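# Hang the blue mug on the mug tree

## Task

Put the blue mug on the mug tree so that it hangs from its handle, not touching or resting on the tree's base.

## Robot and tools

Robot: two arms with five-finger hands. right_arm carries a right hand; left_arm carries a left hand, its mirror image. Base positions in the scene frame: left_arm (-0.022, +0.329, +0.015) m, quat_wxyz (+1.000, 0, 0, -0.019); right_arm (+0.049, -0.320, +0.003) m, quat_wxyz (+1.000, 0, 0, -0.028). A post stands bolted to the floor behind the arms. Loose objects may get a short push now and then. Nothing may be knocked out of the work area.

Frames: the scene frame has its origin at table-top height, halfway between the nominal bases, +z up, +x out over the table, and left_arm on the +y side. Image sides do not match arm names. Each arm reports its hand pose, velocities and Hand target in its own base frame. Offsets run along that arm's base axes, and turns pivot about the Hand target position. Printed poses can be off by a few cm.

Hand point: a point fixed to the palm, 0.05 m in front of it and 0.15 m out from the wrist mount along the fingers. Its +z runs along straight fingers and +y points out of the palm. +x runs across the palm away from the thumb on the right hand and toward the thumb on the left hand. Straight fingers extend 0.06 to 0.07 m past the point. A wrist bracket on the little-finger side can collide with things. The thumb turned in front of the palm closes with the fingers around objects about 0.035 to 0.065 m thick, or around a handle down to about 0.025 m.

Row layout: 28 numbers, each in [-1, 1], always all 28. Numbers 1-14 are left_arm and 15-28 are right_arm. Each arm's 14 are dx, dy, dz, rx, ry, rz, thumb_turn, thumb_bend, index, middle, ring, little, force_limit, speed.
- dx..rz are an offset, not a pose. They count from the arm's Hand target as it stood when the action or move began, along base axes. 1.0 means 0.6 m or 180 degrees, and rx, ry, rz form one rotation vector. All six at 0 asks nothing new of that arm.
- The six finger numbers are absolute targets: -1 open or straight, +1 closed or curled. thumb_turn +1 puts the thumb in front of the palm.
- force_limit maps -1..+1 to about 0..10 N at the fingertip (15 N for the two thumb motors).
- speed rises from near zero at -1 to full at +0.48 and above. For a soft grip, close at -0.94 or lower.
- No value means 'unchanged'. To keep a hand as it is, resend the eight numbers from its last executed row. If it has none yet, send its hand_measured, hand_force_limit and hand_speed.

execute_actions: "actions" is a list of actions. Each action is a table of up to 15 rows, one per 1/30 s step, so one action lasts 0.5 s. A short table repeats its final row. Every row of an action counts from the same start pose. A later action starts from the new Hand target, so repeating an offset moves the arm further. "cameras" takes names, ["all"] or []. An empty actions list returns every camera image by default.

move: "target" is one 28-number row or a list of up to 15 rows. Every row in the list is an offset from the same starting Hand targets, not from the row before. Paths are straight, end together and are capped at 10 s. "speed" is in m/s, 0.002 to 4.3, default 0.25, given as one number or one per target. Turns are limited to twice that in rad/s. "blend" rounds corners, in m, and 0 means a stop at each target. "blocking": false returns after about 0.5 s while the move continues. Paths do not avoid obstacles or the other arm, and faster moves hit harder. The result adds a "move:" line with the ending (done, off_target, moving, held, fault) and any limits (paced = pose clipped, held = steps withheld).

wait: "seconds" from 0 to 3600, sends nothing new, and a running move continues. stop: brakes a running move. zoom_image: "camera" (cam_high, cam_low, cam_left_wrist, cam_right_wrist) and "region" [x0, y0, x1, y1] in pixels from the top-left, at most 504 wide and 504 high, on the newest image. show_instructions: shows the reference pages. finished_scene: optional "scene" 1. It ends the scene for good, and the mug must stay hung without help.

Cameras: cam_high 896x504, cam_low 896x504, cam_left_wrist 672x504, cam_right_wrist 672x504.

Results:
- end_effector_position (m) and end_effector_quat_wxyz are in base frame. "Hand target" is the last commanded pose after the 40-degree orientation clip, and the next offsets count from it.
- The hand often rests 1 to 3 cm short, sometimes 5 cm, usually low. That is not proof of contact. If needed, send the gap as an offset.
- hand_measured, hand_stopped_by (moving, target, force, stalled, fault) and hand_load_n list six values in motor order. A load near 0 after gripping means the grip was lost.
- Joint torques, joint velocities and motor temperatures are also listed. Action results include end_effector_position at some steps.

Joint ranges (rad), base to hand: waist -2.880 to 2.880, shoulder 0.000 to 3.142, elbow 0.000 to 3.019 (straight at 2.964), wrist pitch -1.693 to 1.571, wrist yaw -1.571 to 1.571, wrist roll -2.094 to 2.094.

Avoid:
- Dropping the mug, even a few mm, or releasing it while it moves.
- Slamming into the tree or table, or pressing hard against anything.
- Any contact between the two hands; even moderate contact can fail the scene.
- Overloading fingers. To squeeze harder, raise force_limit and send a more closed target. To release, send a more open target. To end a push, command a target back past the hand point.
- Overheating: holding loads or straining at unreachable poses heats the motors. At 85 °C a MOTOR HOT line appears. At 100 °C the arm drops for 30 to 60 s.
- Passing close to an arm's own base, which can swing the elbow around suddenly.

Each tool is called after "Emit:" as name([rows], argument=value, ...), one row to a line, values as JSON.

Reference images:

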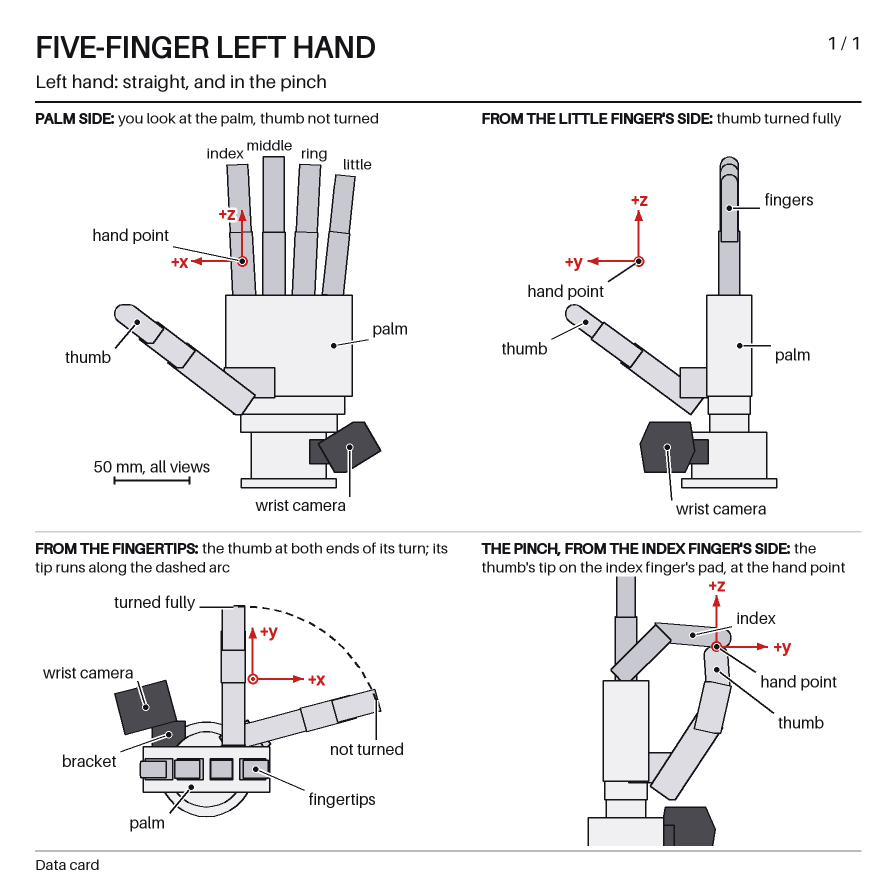

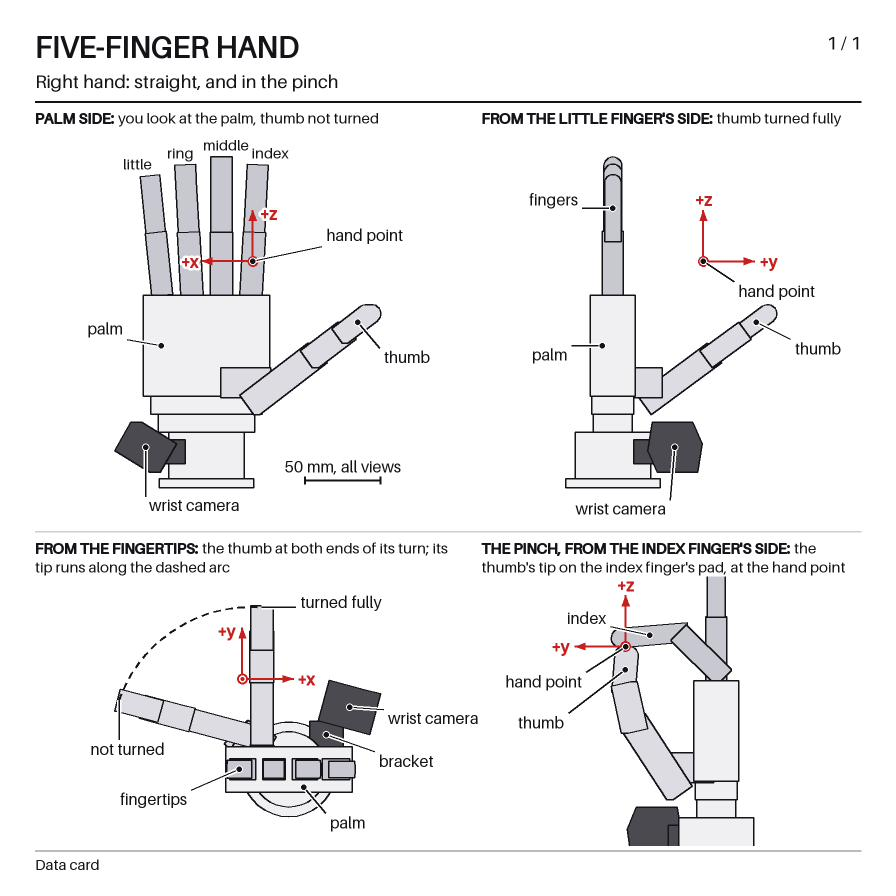

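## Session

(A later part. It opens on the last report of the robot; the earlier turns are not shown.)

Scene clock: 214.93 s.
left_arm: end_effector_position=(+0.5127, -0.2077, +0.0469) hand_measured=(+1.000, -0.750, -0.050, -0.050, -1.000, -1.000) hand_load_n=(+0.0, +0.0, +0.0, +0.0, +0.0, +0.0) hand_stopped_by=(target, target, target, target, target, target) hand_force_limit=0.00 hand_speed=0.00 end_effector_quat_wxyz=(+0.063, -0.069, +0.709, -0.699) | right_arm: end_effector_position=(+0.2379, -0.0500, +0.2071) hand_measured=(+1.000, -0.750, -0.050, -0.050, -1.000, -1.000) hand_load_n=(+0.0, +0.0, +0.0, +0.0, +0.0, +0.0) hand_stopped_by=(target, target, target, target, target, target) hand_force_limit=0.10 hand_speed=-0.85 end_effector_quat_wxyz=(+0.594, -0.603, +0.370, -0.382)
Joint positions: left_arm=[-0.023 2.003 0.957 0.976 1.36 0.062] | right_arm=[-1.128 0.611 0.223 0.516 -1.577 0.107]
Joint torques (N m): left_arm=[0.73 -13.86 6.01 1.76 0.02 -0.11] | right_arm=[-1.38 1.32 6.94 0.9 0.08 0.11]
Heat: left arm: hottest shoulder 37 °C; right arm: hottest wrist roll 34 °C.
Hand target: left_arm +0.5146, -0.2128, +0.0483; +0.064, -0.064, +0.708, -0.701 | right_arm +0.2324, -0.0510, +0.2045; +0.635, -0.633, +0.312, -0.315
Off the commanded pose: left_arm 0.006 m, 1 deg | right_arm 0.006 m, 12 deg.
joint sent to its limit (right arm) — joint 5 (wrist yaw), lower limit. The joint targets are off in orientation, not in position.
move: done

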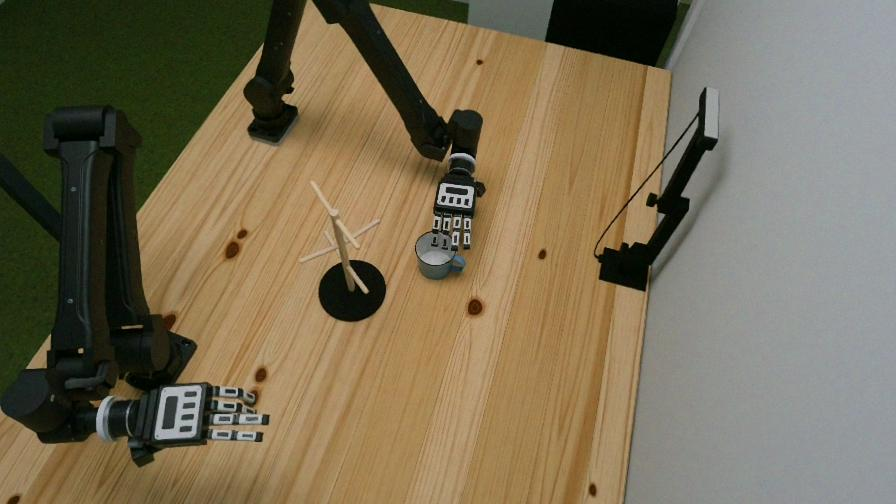

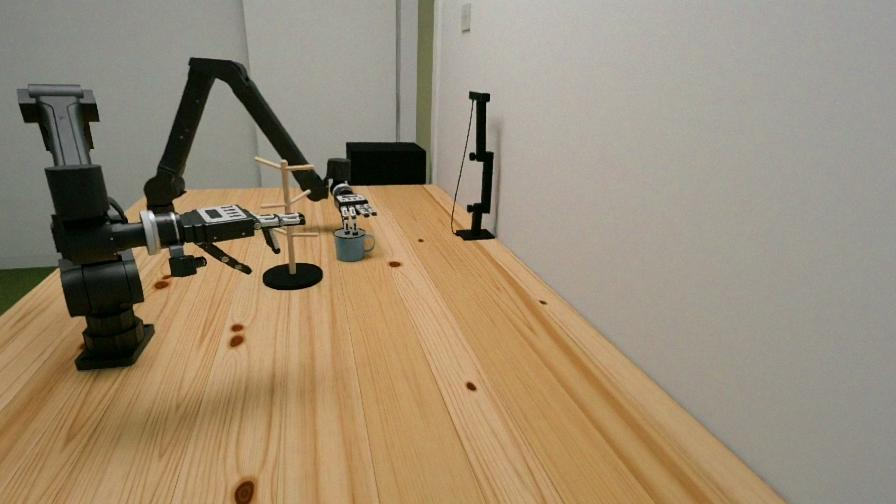

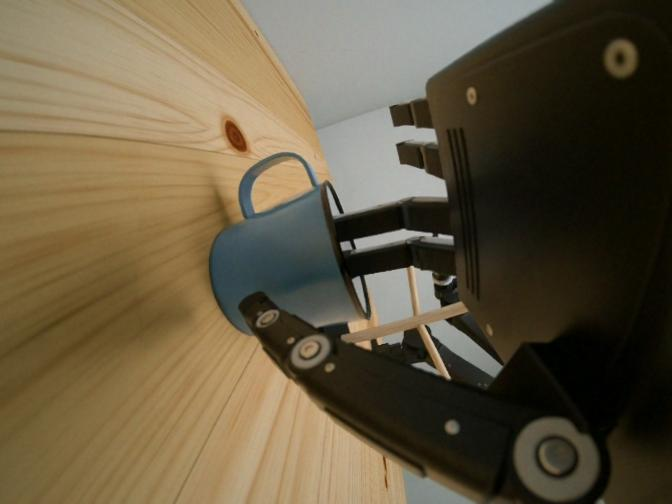

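Emit:
execute_actions([
  [[0,0,0,0,0,0,1,-0.3,-0.05,-0.05,-1,-1,-0.6,-0.85,0,0,0,0,0,0,1,-0.75,-0.05,-0.05,-1,-1,0.1,-0.85]],
  [[0,0,0,0,0,0,1,-0.3,-0.05,-0.05,-1,-1,-0.6,-0.85,0,0,0,0,0,0,1,-0.75,-0.05,-0.05,-1,-1,0.1,-0.85]],
  [[0,0,0,0,0,0,1,-0.3,-0.05,-0.05,-1,-1,-0.6,-0.85,0,0,0,0,0,0,1,-0.75,-0.05,-0.05,-1,-1,0.1,-0.85]],
], cameras=["cam_high","cam_low","cam_left_wrist"])

Emit:
zoom_image(camera="cam_high", region=[380, 180, 500, 300])

Emit:
zoom_image(camera="cam_left_wrist", region=[100, 100, 450, 400])

Scene clock: 218.80 s.
left_arm: end_effector_position=(+0.5127, -0.2077, +0.0470) hand_measured=(+1.000, -0.300, -0.050, -0.050, -1.000, -1.000) hand_load_n=(+0.0, +0.5, +0.0, +0.0, +0.0, +0.0) hand_stopped_by=(target, target, target, target, target, target) hand_force_limit=-0.60 hand_speed=-0.85 end_effector_quat_wxyz=(+0.063, -0.070, +0.709, -0.699) | right_arm: end_effector_position=(+0.2379, -0.0500, +0.2071) hand_measured=(+1.000, -0.750, -0.050, -0.050, -1.000, -1.000) hand_load_n=(+0.0, +0.0, +0.0, +0.0, +0.0, +0.0) hand_stopped_by=(target, target, target, target, target, target) hand_force_limit=0.10 hand_speed=-0.85 end_effector_quat_wxyz=(+0.594, -0.603, +0.370, -0.382)
Joint positions: left_arm=[-0.023 2.003 0.957 0.976 1.36 0.061] | right_arm=[-1.128 0.611 0.223 0.516 -1.577 0.107]
Joint torques (N m): left_arm=[0.73 -14.04 5.94 1.87 0.03 -0.09] | right_arm=[-1.38 1.38 6.97 0.88 0.08 0.12]
Heat: left arm: hottest shoulder 37 °C; right arm: hottest wrist roll 34 °C.
Hand target: left_arm +0.5146, -0.2128, +0.0484; +0.064, -0.064, +0.708, -0.701 | right_arm +0.2324, -0.0510, +0.2045; +0.635, -0.633, +0.312, -0.315
Off the commanded pose: left_arm 0.006 m, 1 deg | right_arm 0.006 m, 12 deg.
joint sent to its limit (right arm) — joint 5 (wrist yaw), lower limit. The joint targets are off in orientation, not in position.
Step readings (end_effector_position of left_arm | right_arm):
0: (+0.5127, -0.2077, +0.0470) | (+0.2379, -0.0500, +0.2071)
1: (+0.5127, -0.2077, +0.0470) | (+0.2379, -0.0500, +0.2071)
2: (+0.5127, -0.2077, +0.0470) | (+0.2379, -0.0500, +0.2071)
4: (+0.5127, -0.2077, +0.0470) | (+0.2379, -0.0500, +0.2071)
8: (+0.5127, -0.2077, +0.0470) | (+0.2379, -0.0500, +0.2071)
15: (+0.5127, -0.2077, +0.0470) | (+0.2379, -0.0500, +0.2071)
16: (+0.5127, -0.2077, +0.0470) | (+0.2379, -0.0500, +0.2071)
17: (+0.5127, -0.2077, +0.0470) | (+0.2379, -0.0500, +0.2071)
19: (+0.5127, -0.2077, +0.0470) | (+0.2379, -0.0500, +0.2071)
23: (+0.5127, -0.2077, +0.0470) | (+0.2379, -0.0500, +0.2071)
30: (+0.5127, -0.2077, +0.0470) | (+0.2379, -0.0500, +0.2071)
31: (+0.5127, -0.2077, +0.0470) | (+0.2379, -0.0500, +0.2071)
32: (+0.5127, -0.2077, +0.0470) | (+0.2379, -0.0500, +0.2071)
34: (+0.5127, -0.2077, +0.0470) | (+0.2379, -0.0500, +0.2071)
38: (+0.5127, -0.2077, +0.0470) | (+0.2379, -0.0500, +0.2071)
45: (+0.5127, -0.2077, +0.0470) | (+0.2379, -0.0500, +0.2071)

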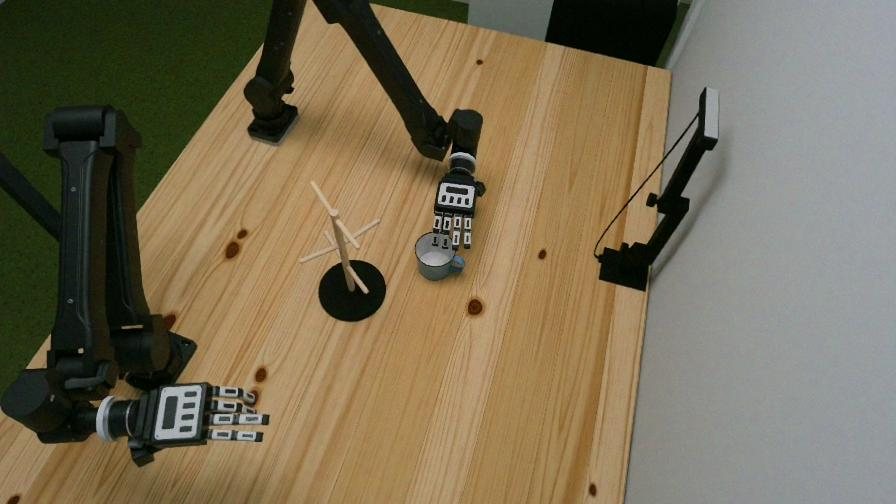

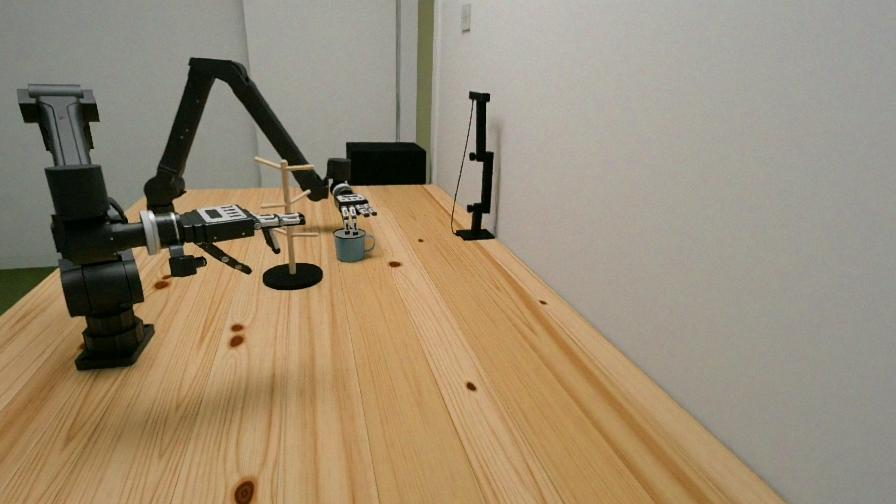

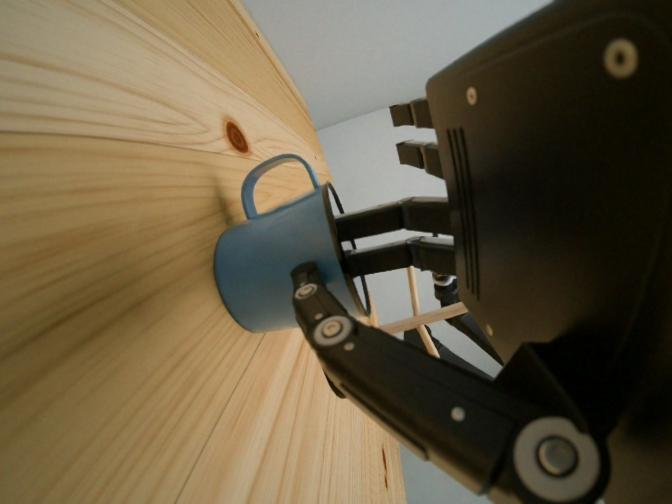

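Scaled by 4.200 from the camera's image (finer frame: 1280x720).

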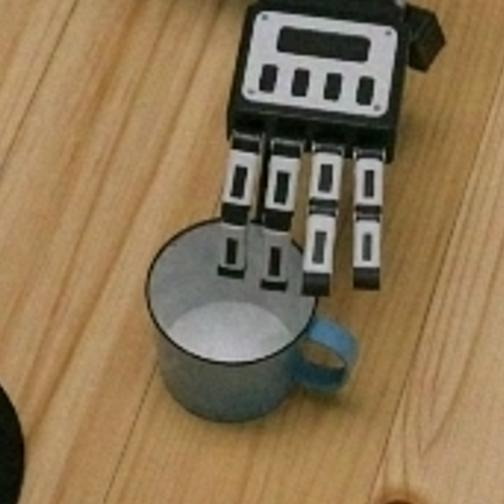

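Scaled by 1.440 from the camera's image (finer frame: 960x720).

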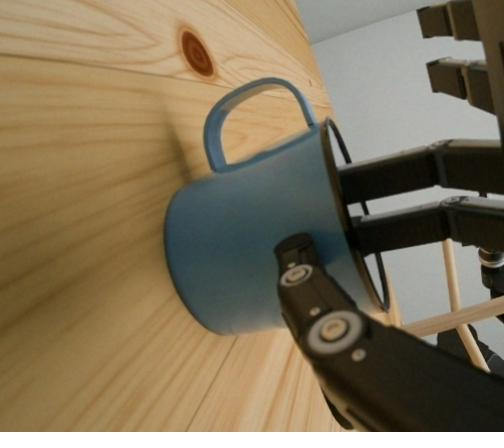

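Emit:
execute_actions([
  [[0,0,0,0,0,0,1,-0.15,-0.05,-0.05,-1,-1,-0.4,-0.9,0,0,0,0,0,0,1,-0.75,-0.05,-0.05,-1,-1,0.1,-0.85]],
  [[0,0,0,0,0,0,1,-0.15,0.4,0.4,-1,-1,-0.4,-0.9,0,0,0,0,0,0,1,-0.75,-0.05,-0.05,-1,-1,0.1,-0.85]],
  [[0,0,0,0,0,0,1,-0.15,0.4,0.4,-1,-1,-0.4,-0.9,0,0,0,0,0,0,1,-0.75,-0.05,-0.05,-1,-1,0.1,-0.85]],
  [[0,0,0,0,0,0,1,-0.15,0.4,0.4,-1,-1,-0.4,-0.9,0,0,0,0,0,0,1,-0.75,-0.05,-0.05,-1,-1,0.1,-0.85]],
  [[0,0,0,0,0,0,1,-0.15,0.5,0.5,-1,-1,0.1,-0.92,0,0,0,0,0,0,1,-0.75,-0.05,-0.05,-1,-1,0.1,-0.85]],
  [[0,0,0,0,0,0,1,-0.15,0.5,0.5,-1,-1,0.1,-0.92,0,0,0,0,0,0,1,-0.75,-0.05,-0.05,-1,-1,0.1,-0.85]],
], cameras=["cam_high","cam_low","cam_left_wrist"])

Emit:
zoom_image(camera="cam_left_wrist", region=[100, 100, 450, 400])

Scene clock: 223.40 s.
left_arm: end_effector_position=(+0.5123, -0.2087, +0.0471) hand_measured=(+1.000, -0.150, +0.212, +0.194, -1.000, -1.000) hand_load_n=(+0.0, +3.0, +5.5, +7.5, +0.0, +0.0) hand_stopped_by=(target, target, force, force, target, target) hand_force_limit=0.10 hand_speed=-0.92 end_effector_quat_wxyz=(+0.063, -0.069, +0.709, -0.699) | right_arm: end_effector_position=(+0.2379, -0.0500, +0.2071) hand_measured=(+1.000, -0.750, -0.050, -0.050, -1.000, -1.000) hand_load_n=(+0.0, +0.0, +0.0, +0.0, +0.0, +0.0) hand_stopped_by=(target, target, target, target, target, target) hand_force_limit=0.10 hand_speed=-0.85 end_effector_quat_wxyz=(+0.594, -0.603, +0.370, -0.382)
Joint positions: left_arm=[-0.024 2.003 0.957 0.977 1.359 0.06] | right_arm=[-1.128 0.611 0.223 0.516 -1.577 0.107]
Joint torques (N m): left_arm=[0.44 -13.98 6.06 1.61 0.02 -0.09] | right_arm=[-1.49 1.38 6.95 0.87 0.08 0.11]
Heat: left arm: hottest shoulder 37 °C; right arm: hottest wrist roll 34 °C.
Hand target: left_arm +0.5145, -0.2128, +0.0484; +0.064, -0.064, +0.708, -0.701 | right_arm +0.2324, -0.0510, +0.2045; +0.635, -0.633, +0.312, -0.315
Off the commanded pose: left_arm 0.005 m, 1 deg | right_arm 0.006 m, 12 deg.
joint sent to its limit (right arm) — joint 5 (wrist yaw), lower limit. The joint targets are off in orientation, not in position.
Step readings (end_effector_position of left_arm | right_arm):
0: (+0.5127, -0.2077, +0.0470) | (+0.2379, -0.0500, +0.2071)
1: (+0.5127, -0.2077, +0.0470) | (+0.2379, -0.0500, +0.2071)
2: (+0.5127, -0.2077, +0.0470) | (+0.2379, -0.0500, +0.2071)
4: (+0.5127, -0.2077, +0.0470) | (+0.2379, -0.0500, +0.2071)
8: (+0.5127, -0.2077, +0.0470) | (+0.2379, -0.0500, +0.2071)
15: (+0.5127, -0.2077, +0.0470) | (+0.2379, -0.0500, +0.2071)
16: (+0.5127, -0.2077, +0.0470) | (+0.2379, -0.0500, +0.2071)
17: (+0.5127, -0.2077, +0.0470) | (+0.2379, -0.0500, +0.2071)
19: (+0.5127, -0.2077, +0.0470) | (+0.2379, -0.0500, +0.2071)
23: (+0.5127, -0.2077, +0.0470) | (+0.2379, -0.0500, +0.2071)
30: (+0.5127, -0.2077, +0.0470) | (+0.2379, -0.0500, +0.2071)
31: (+0.5127, -0.2077, +0.0470) | (+0.2379, -0.0500, +0.2071)
32: (+0.5127, -0.2077, +0.0470) | (+0.2379, -0.0500, +0.2071)
34: (+0.5127, -0.2077, +0.0470) | (+0.2379, -0.0500, +0.2071)
38: (+0.5126, -0.2077, +0.0470) | (+0.2379, -0.0500, +0.2071)
45: (+0.5123, -0.2085, +0.0470) | (+0.2379, -0.0500, +0.2071)
46: (+0.5123, -0.2085, +0.0471) | (+0.2379, -0.0500, +0.2071)
47: (+0.5123, -0.2085, +0.0471) | (+0.2379, -0.0500, +0.2071)
49: (+0.5123, -0.2085, +0.0471) | (+0.2379, -0.0500, +0.2071)
53: (+0.5123, -0.2085, +0.0471) | (+0.2379, -0.0500, +0.2071)
60: (+0.5123, -0.2085, +0.0471) | (+0.2379, -0.0500, +0.2071)
61: (+0.5123, -0.2085, +0.0471) | (+0.2379, -0.0500, +0.2071)
62: (+0.5123, -0.2085, +0.0471) | (+0.2379, -0.0500, +0.2071)
64: (+0.5123, -0.2087, +0.0471) | (+0.2379, -0.0500, +0.2071)
68: (+0.5123, -0.2087, +0.0471) | (+0.2379, -0.0500, +0.2071)
75: (+0.5123, -0.2087, +0.0471) | (+0.2379, -0.0500, +0.2071)
76: (+0.5123, -0.2087, +0.0471) | (+0.2379, -0.0500, +0.2071)
77: (+0.5123, -0.2087, +0.0471) | (+0.2379, -0.0500, +0.2071)
79: (+0.5123, -0.2087, +0.0471) | (+0.2379, -0.0500, +0.2071)
83: (+0.5123, -0.2087, +0.0471) | (+0.2379, -0.0500, +0.2071)
90: (+0.5123, -0.2087, +0.0471) | (+0.2379, -0.0500, +0.2071)

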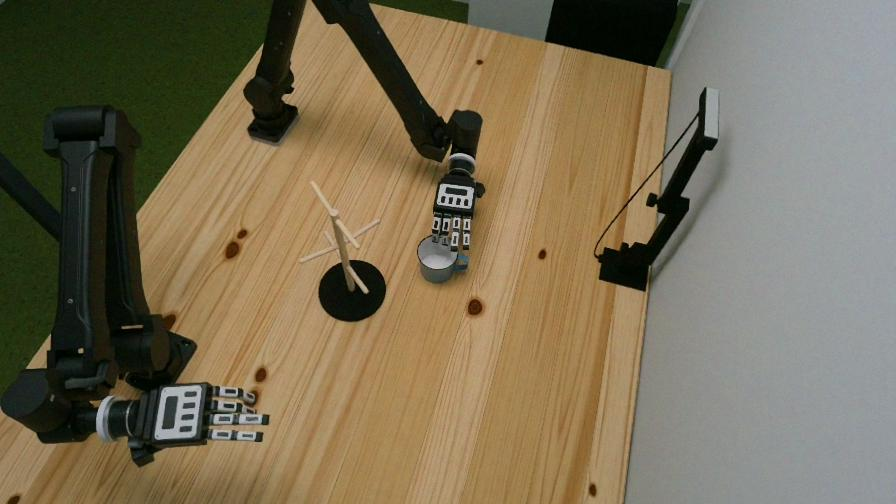

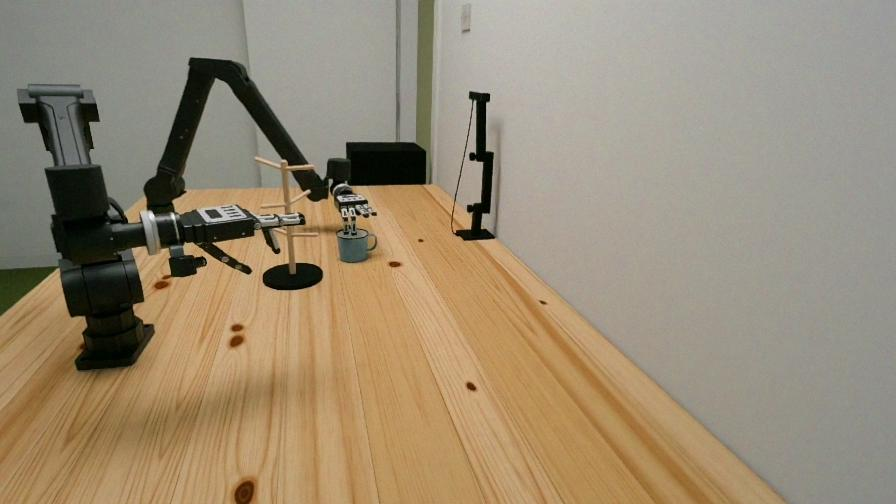

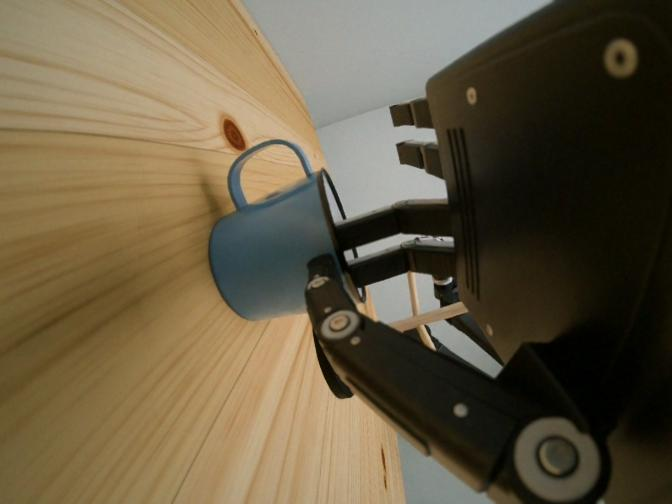

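Scaled by 1.440 from the camera's image (finer frame: 960x720).

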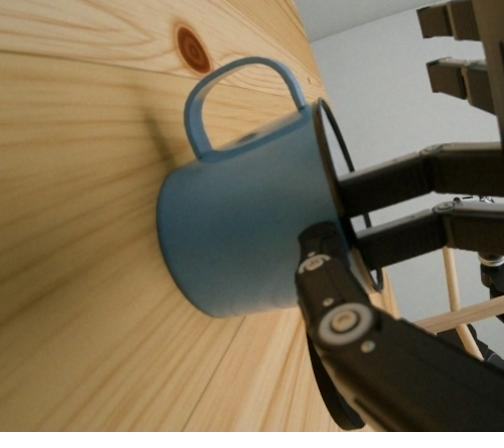

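Emit:
move([
  [0,0,0.2,0,0,0,1,-0.15,0.5,0.5,-1,-1,0.1,-0.92,0,0,0,0,0,0,1,-0.75,-0.05,-0.05,-1,-1,0.1,-0.85],
  [-0.229,0.140,0.30,0.063,-0.101,0.064,1,-0.15,0.5,0.5,-1,-1,0.1,-0.92,0,0,0,0,0,0,1,-0.75,-0.05,-0.05,-1,-1,0.1,-0.85],
], cameras=["all"], speed=[0.07, 0.12], blend=[0.03, 0])

Scene clock: 235.30 s.
left_arm: end_effector_position=(+0.3707, -0.1323, +0.2161) hand_measured=(+1.000, -0.150, +0.212, +0.194, -1.000, -1.000) hand_load_n=(+0.0, +2.0, +6.0, +8.0, +0.0, +0.0) hand_stopped_by=(target, target, force, force, target, target) hand_force_limit=0.10 hand_speed=-0.92 end_effector_quat_wxyz=(+0.233, -0.030, +0.746, -0.623) | right_arm: end_effector_position=(+0.2379, -0.0500, +0.2071) hand_measured=(+1.000, -0.750, -0.050, -0.050, -1.000, -1.000) hand_load_n=(+0.0, +0.0, +0.0, +0.0, +0.0, +0.0) hand_stopped_by=(target, target, target, target, target, target) hand_force_limit=0.10 hand_speed=-0.85 end_effector_quat_wxyz=(+0.594, -0.603, +0.370, -0.382)
Joint positions: left_arm=[0.138 1.061 0.632 0.005 1.287 0.727] | right_arm=[-1.128 0.611 0.223 0.516 -1.577 0.107]
Joint torques (N m): left_arm=[1.79 -4.54 10.24 1.2 0.45 0.19] | right_arm=[-1.49 1.38 6.97 0.9 0.08 0.11]
Heat: left arm: hottest shoulder 37 °C; right arm: hottest wrist roll 34 °C.
Hand target: left_arm +0.3771, -0.1288, +0.2283; +0.250, -0.017, +0.744, -0.619 | right_arm +0.2324, -0.0510, +0.2045; +0.635, -0.633, +0.312, -0.315
Off the commanded pose: left_arm 0.014 m, 2 deg | right_arm 0.006 m, 12 deg.
joint sent to its limit (right arm) — joint 5 (wrist yaw), lower limit. The joint targets are off in orientation, not in position.
move: off_target (left_arm)

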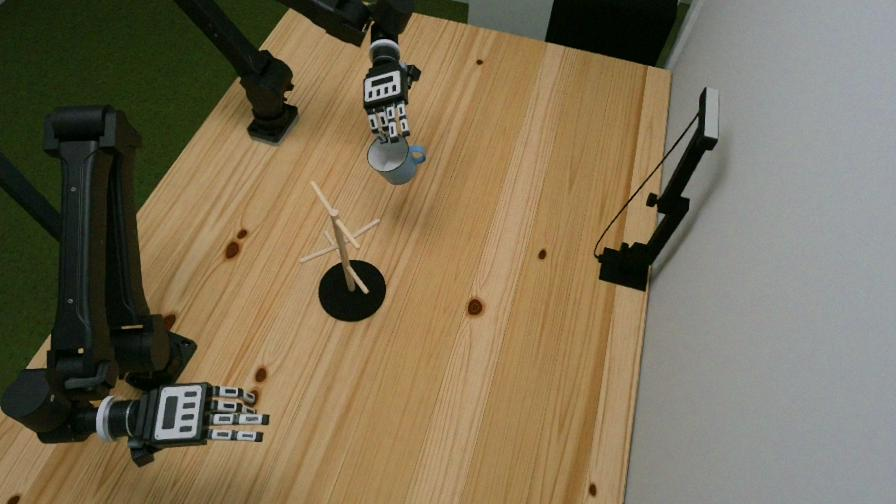

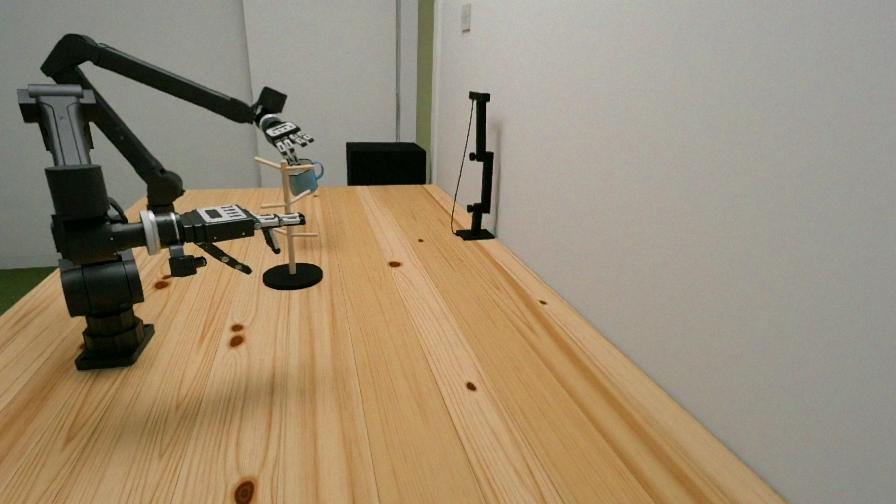

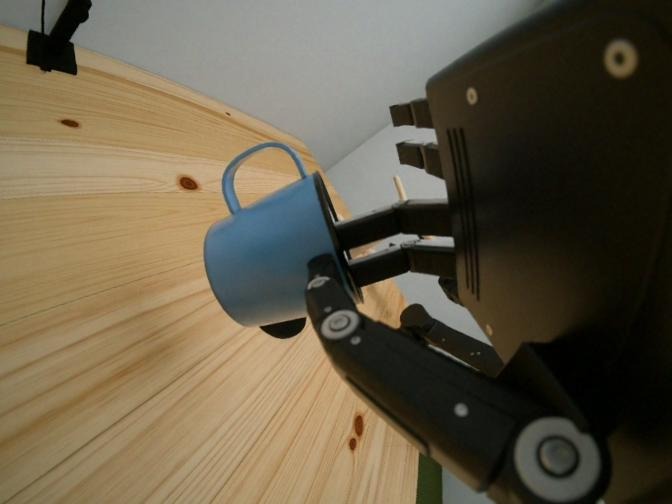

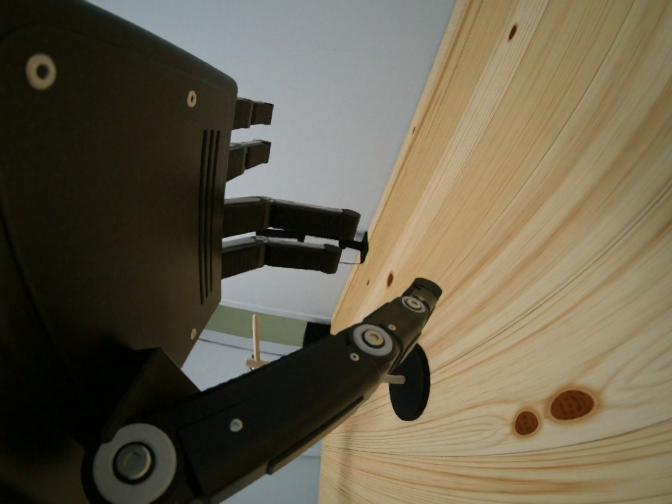

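Emit:
move([
  [-0.161,-0.156,0.02,0.1057,-0.1685,0.1063,1,-0.15,0.5,0.5,-1,-1,0.1,-0.92,0,0,0,0,0,0,1,-0.75,-0.05,-0.05,-1,-1,0.1,-0.85],
  [-0.273,-0.2705,0.0,0.148,-0.236,0.1488,1,-0.15,0.5,0.5,-1,-1,0.1,-0.92,0,0,0,0,0,0,1,-0.75,-0.05,-0.05,-1,-1,0.1,-0.85],
], cameras=["all"], speed=[0.1, 0.08], blend=[0.03, 0])

Emit:
zoom_image(camera="cam_high", region=[240, 120, 400, 280])

Emit:
zoom_image(camera="cam_low", region=[200, 100, 360, 260])

Emit:
zoom_image(camera="cam_left_wrist", region=[100, 100, 500, 400])

Scene clock: 242.97 s.
left_arm: end_effector_position=(+0.2140, -0.2875, +0.2171) hand_measured=(+1.000, -0.150, +0.212, +0.194, -1.000, -1.000) hand_load_n=(+0.0, +2.5, +4.5, +8.5, +0.0, +0.0) hand_stopped_by=(target, target, force, force, target, target) hand_force_limit=0.10 hand_speed=-0.92 end_effector_quat_wxyz=(+0.620, +0.094, +0.709, -0.322) | right_arm: end_effector_position=(+0.2379, -0.0500, +0.2071) hand_measured=(+1.000, -0.750, -0.050, -0.050, -1.000, -1.000) hand_load_n=(+0.0, +0.0, +0.0, +0.0, +0.0, +0.0) hand_stopped_by=(target, target, target, target, target, target) hand_force_limit=0.10 hand_speed=-0.85 end_effector_quat_wxyz=(+0.594, -0.603, +0.370, -0.382)
Joint positions: left_arm=[-1.433 0.784 0.316 0.434 -0.821 1.199] | right_arm=[-1.128 0.611 0.223 0.516 -1.577 0.107]
Joint torques (N m): left_arm=[0.09 -0.85 9.63 2.5 -0.02 0.31] | right_arm=[-1.44 1.44 6.97 0.9 0.08 0.11]
Heat: left arm: hottest shoulder 37 °C; right arm: hottest wrist roll 34 °C.
Hand target: left_arm +0.2134, -0.2910, +0.2283; +0.628, +0.094, +0.700, -0.328 | right_arm +0.2324, -0.0510, +0.2045; +0.635, -0.633, +0.312, -0.315
Off the commanded pose: left_arm 0.012 m, 2 deg | right_arm 0.006 m, 12 deg.
joint sent to its limit (right arm) — joint 5 (wrist yaw), lower limit. The joint targets are off in orientation, not in position.
move: off_target (left_arm)

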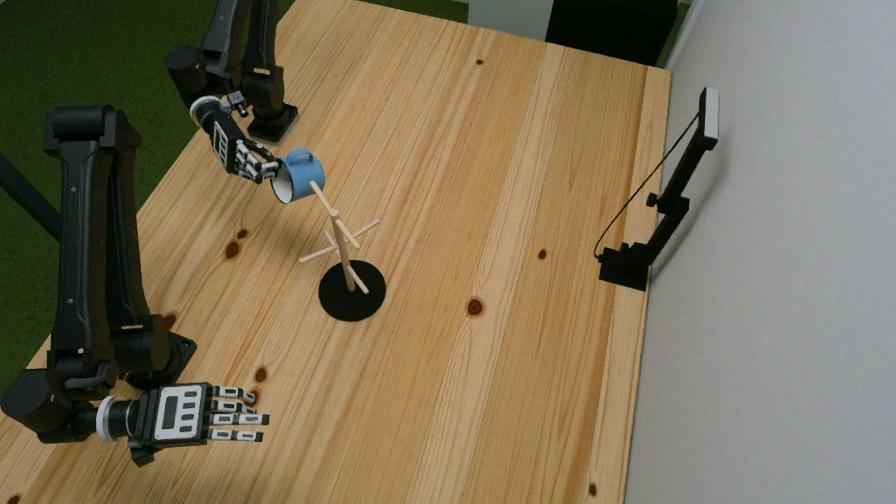

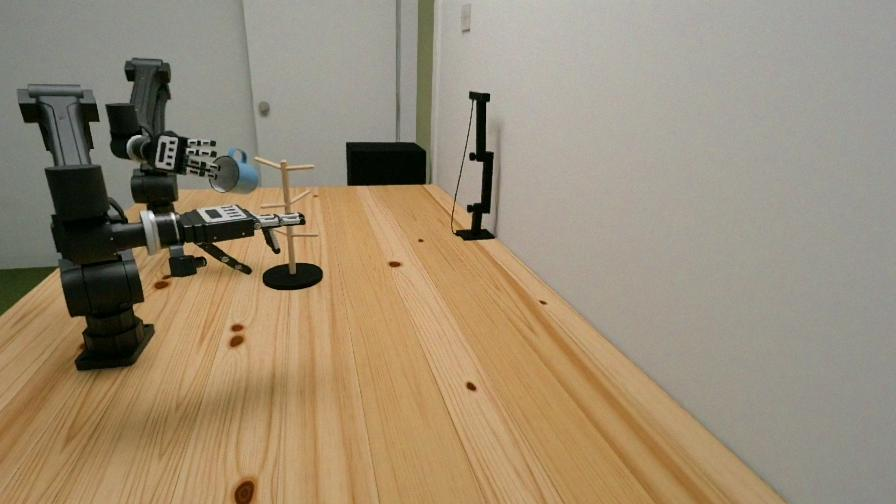

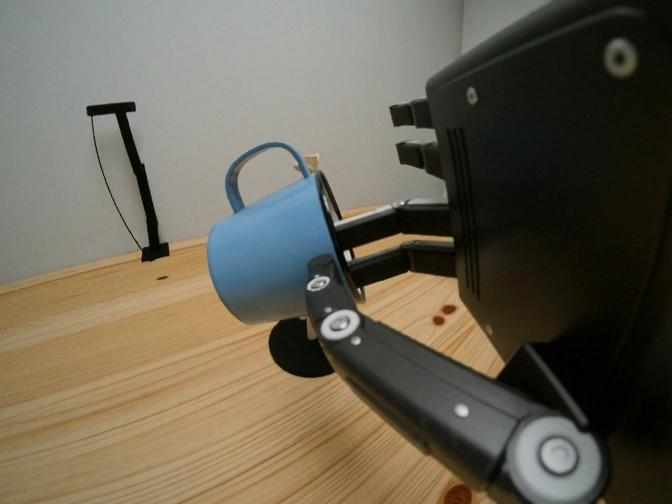

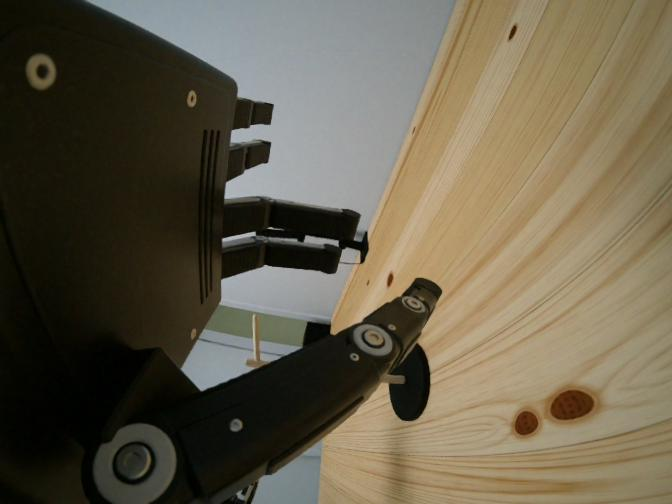

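Scaled by 3.150 from the camera's image (finer frame: 1280x720).

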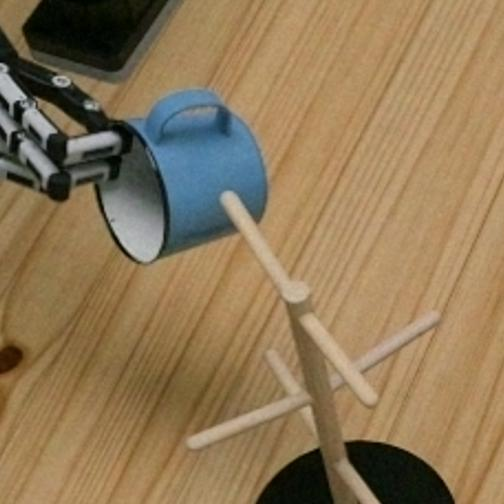

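Scaled by 3.150 from the camera's image (finer frame: 1280x720).

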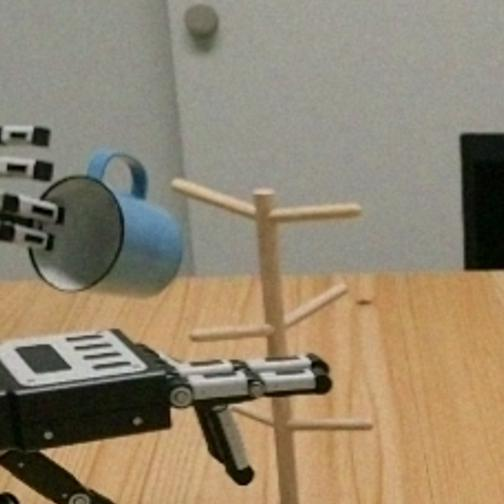

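Scaled by 1.260 from the camera's image (finer frame: 960x720).

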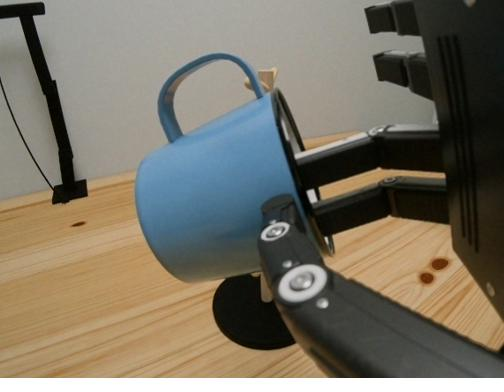

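Emit:
move(target=[0.033,-0.0405,-0.0067,0,0,0,1,-0.15,0.5,0.5,-1,-1,0.1,-0.92,0,0,0,0,0,0,1,-0.75,-0.05,-0.05,-1,-1,0.1,-0.85], cameras=["cam_high","cam_low","cam_left_wrist"], speed=0.05)

Emit:
zoom_image(camera="cam_high", region=[270, 130, 370, 230])

Emit:
zoom_image(camera="cam_low", region=[205, 110, 305, 210])

Emit:
zoom_image(camera="cam_left_wrist", region=[200, 100, 400, 300])

Scene clock: 250.10 s.
left_arm: end_effector_position=(+0.2260, -0.3023, +0.1933) hand_measured=(+1.000, -0.150, +0.212, +0.194, -1.000, -1.000) hand_load_n=(+0.0, +3.0, +4.5, +8.5, +0.5, +0.0) hand_stopped_by=(target, target, force, force, target, target) hand_force_limit=0.10 hand_speed=-0.92 end_effector_quat_wxyz=(+0.614, +0.109, +0.717, -0.312) | right_arm: end_effector_position=(+0.2379, -0.0500, +0.2071) hand_measured=(+1.000, -0.750, -0.050, -0.050, -1.000, -1.000) hand_load_n=(+0.0, +0.0, +0.0, +0.0, +0.0, +0.0) hand_stopped_by=(target, target, target, target, target, target) hand_force_limit=0.10 hand_speed=-0.85 end_effector_quat_wxyz=(+0.594, -0.603, +0.370, -0.382)
Joint positions: left_arm=[-1.385 0.911 0.316 0.522 -0.763 1.201] | right_arm=[-1.128 0.611 0.223 0.516 -1.577 0.107]
Joint torques (N m): left_arm=[2.32 -1.55 12.4 2.62 0.2 0.35] | right_arm=[-1.44 1.32 6.95 0.88 0.08 0.12]
Heat: left arm: hottest shoulder 37 °C; right arm: hottest wrist roll 34 °C.
Hand target: left_arm +0.2332, -0.3153, +0.2243; +0.628, +0.094, +0.700, -0.328 | right_arm +0.2324, -0.0510, +0.2045; +0.635, -0.633, +0.312, -0.315
Off the commanded pose: left_arm 0.034 m, 4 deg | right_arm 0.006 m, 12 deg.
joint sent to its limit (right arm) — joint 5 (wrist yaw), lower limit. The joint targets are off in orientation, not in position.
move: off_target (left_arm)

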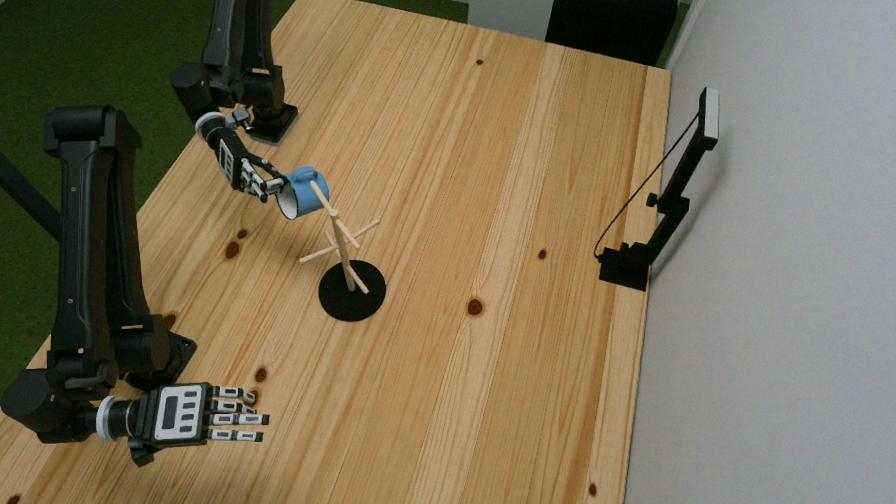

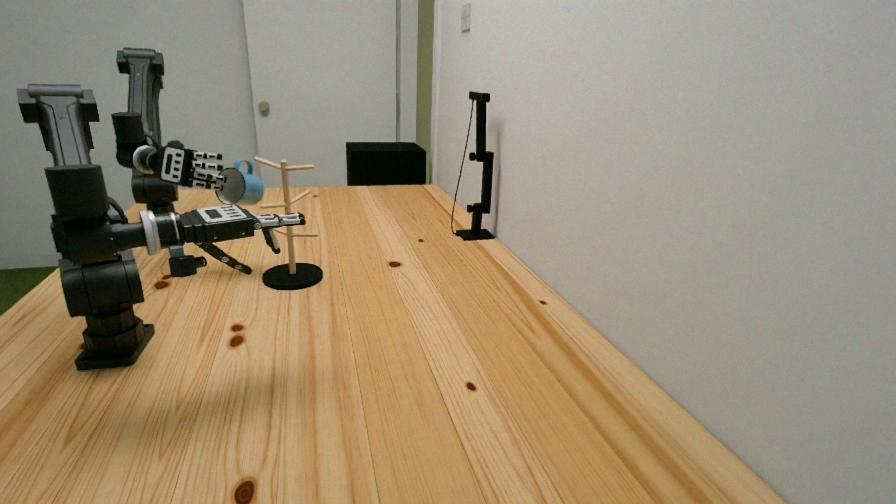

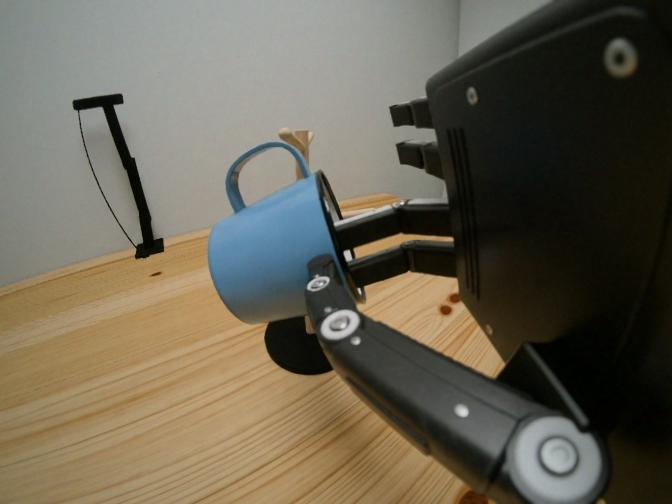

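Scaled by 5.040 from the camera's image (finer frame: 1280x720).

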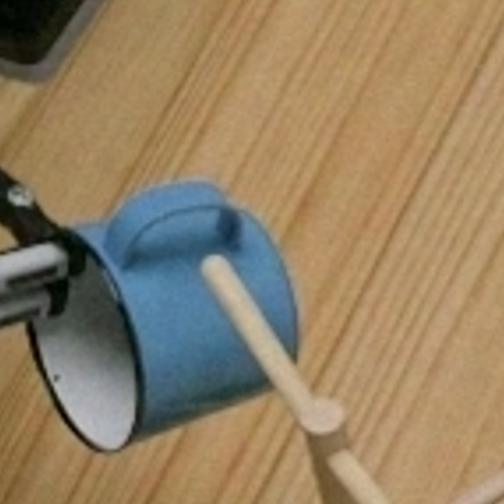

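Scaled by 5.040 from the camera's image (finer frame: 1280x720).

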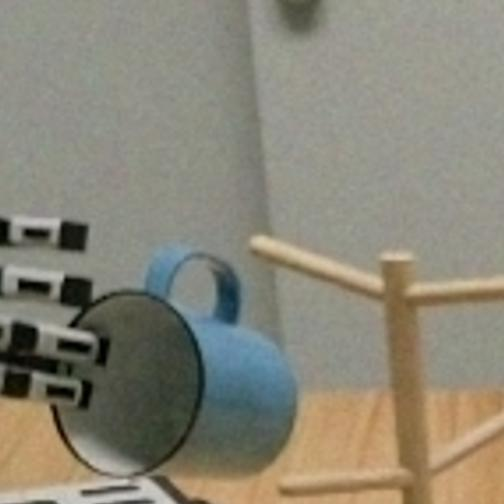

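Scaled by 2.520 from the camera's image (finer frame: 960x720).

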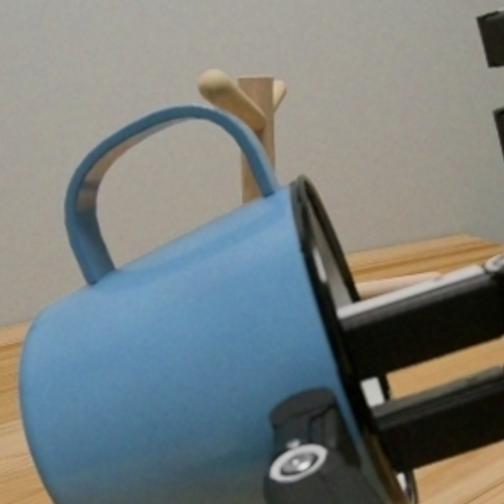

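Emit:
move(target=[0,0,0.015,0,0,0,1,-0.15,0.5,0.5,-1,-1,0.1,-0.92,0,0,0,0,0,0,1,-0.75,-0.05,-0.05,-1,-1,0.1,-0.85], cameras=[], speed=0.03)

Scene clock: 254.37 s.
left_arm: end_effector_position=(+0.2258, -0.3009, +0.1948) hand_measured=(+1.000, -0.150, +0.212, +0.194, -1.000, -1.000) hand_load_n=(+0.0, +3.0, +4.5, +8.0, +0.0, +0.0) hand_stopped_by=(target, target, force, force, target, target) hand_force_limit=0.10 hand_speed=-0.92 end_effector_quat_wxyz=(+0.614, +0.109, +0.717, -0.311) | right_arm: end_effector_position=(+0.2379, -0.0500, +0.2071) hand_measured=(+1.000, -0.750, -0.050, -0.050, -1.000, -1.000) hand_load_n=(+0.0, +0.0, +0.0, +0.0, +0.0, +0.0) hand_stopped_by=(target, target, target, target, target, target) hand_force_limit=0.10 hand_speed=-0.85 end_effector_quat_wxyz=(+0.594, -0.603, +0.370, -0.382)
Joint positions: left_arm=[-1.385 0.9 0.316 0.511 -0.763 1.202] | right_arm=[-1.128 0.611 0.223 0.516 -1.577 0.107]
Joint torques (N m): left_arm=[1.85 -2.96 13.79 1.52 0.15 0.36] | right_arm=[-1.44 1.44 6.95 0.88 0.09 0.11]
Heat: left arm: hottest shoulder 37 °C; right arm: hottest wrist roll 34 °C.
Hand target: left_arm +0.2332, -0.3153, +0.2333; +0.628, +0.094, +0.700, -0.328 | right_arm +0.2324, -0.0510, +0.2045; +0.635, -0.633, +0.312, -0.315
Off the commanded pose: left_arm 0.042 m, 4 deg | right_arm 0.006 m, 12 deg.
joint sent to its limit (right arm) — joint 5 (wrist yaw), lower limit. The joint targets are off in orientation, not in position.
move: off_target (left_arm)

Emit:
move(target=[0,0,0.02,0,0,0,1,-0.15,0.5,0.5,-1,-1,0.1,-0.92,0,0,0,0,0,0,1,-0.75,-0.05,-0.05,-1,-1,0.1,-0.85], cameras=[], speed=0.03)

Scene clock: 256.07 s.
left_arm: end_effector_position=(+0.2260, -0.3021, +0.2070) hand_measured=(+1.000, -0.150, +0.212, +0.194, -1.000, -1.000) hand_load_n=(+0.0, +3.0, +4.5, +8.5, +0.0, +0.0) hand_stopped_by=(target, target, force, force, target, target) hand_force_limit=0.10 hand_speed=-0.92 end_effector_quat_wxyz=(+0.614, +0.109, +0.717, -0.312) | right_arm: end_effector_position=(+0.2379, -0.0500, +0.2071) hand_measured=(+1.000, -0.750, -0.050, -0.050, -1.000, -1.000) hand_load_n=(+0.0, +0.0, +0.0, +0.0, +0.0, +0.0) hand_stopped_by=(target, target, target, target, target, target) hand_force_limit=0.10 hand_speed=-0.85 end_effector_quat_wxyz=(+0.594, -0.603, +0.370, -0.382)
Joint positions: left_arm=[-1.385 0.872 0.34 0.46 -0.763 1.203] | right_arm=[-1.128 0.611 0.223 0.516 -1.577 0.107]
Joint torques (N m): left_arm=[1.9 -2.32 14.01 1.52 0.16 0.37] | right_arm=[-1.44 1.38 6.95 0.87 0.09 0.12]
Heat: left arm: hottest shoulder 37 °C; right arm: hottest wrist roll 34 °C.
Hand target: left_arm +0.2332, -0.3153, +0.2453; +0.628, +0.094, +0.700, -0.328 | right_arm +0.2324, -0.0510, +0.2045; +0.635, -0.633, +0.312, -0.315
Off the commanded pose: left_arm 0.041 m, 4 deg | right_arm 0.006 m, 12 deg.
joint sent to its limit (right arm) — joint 5 (wrist yaw), lower limit. The joint targets are off in orientation, not in position.
move: off_target (left_arm)


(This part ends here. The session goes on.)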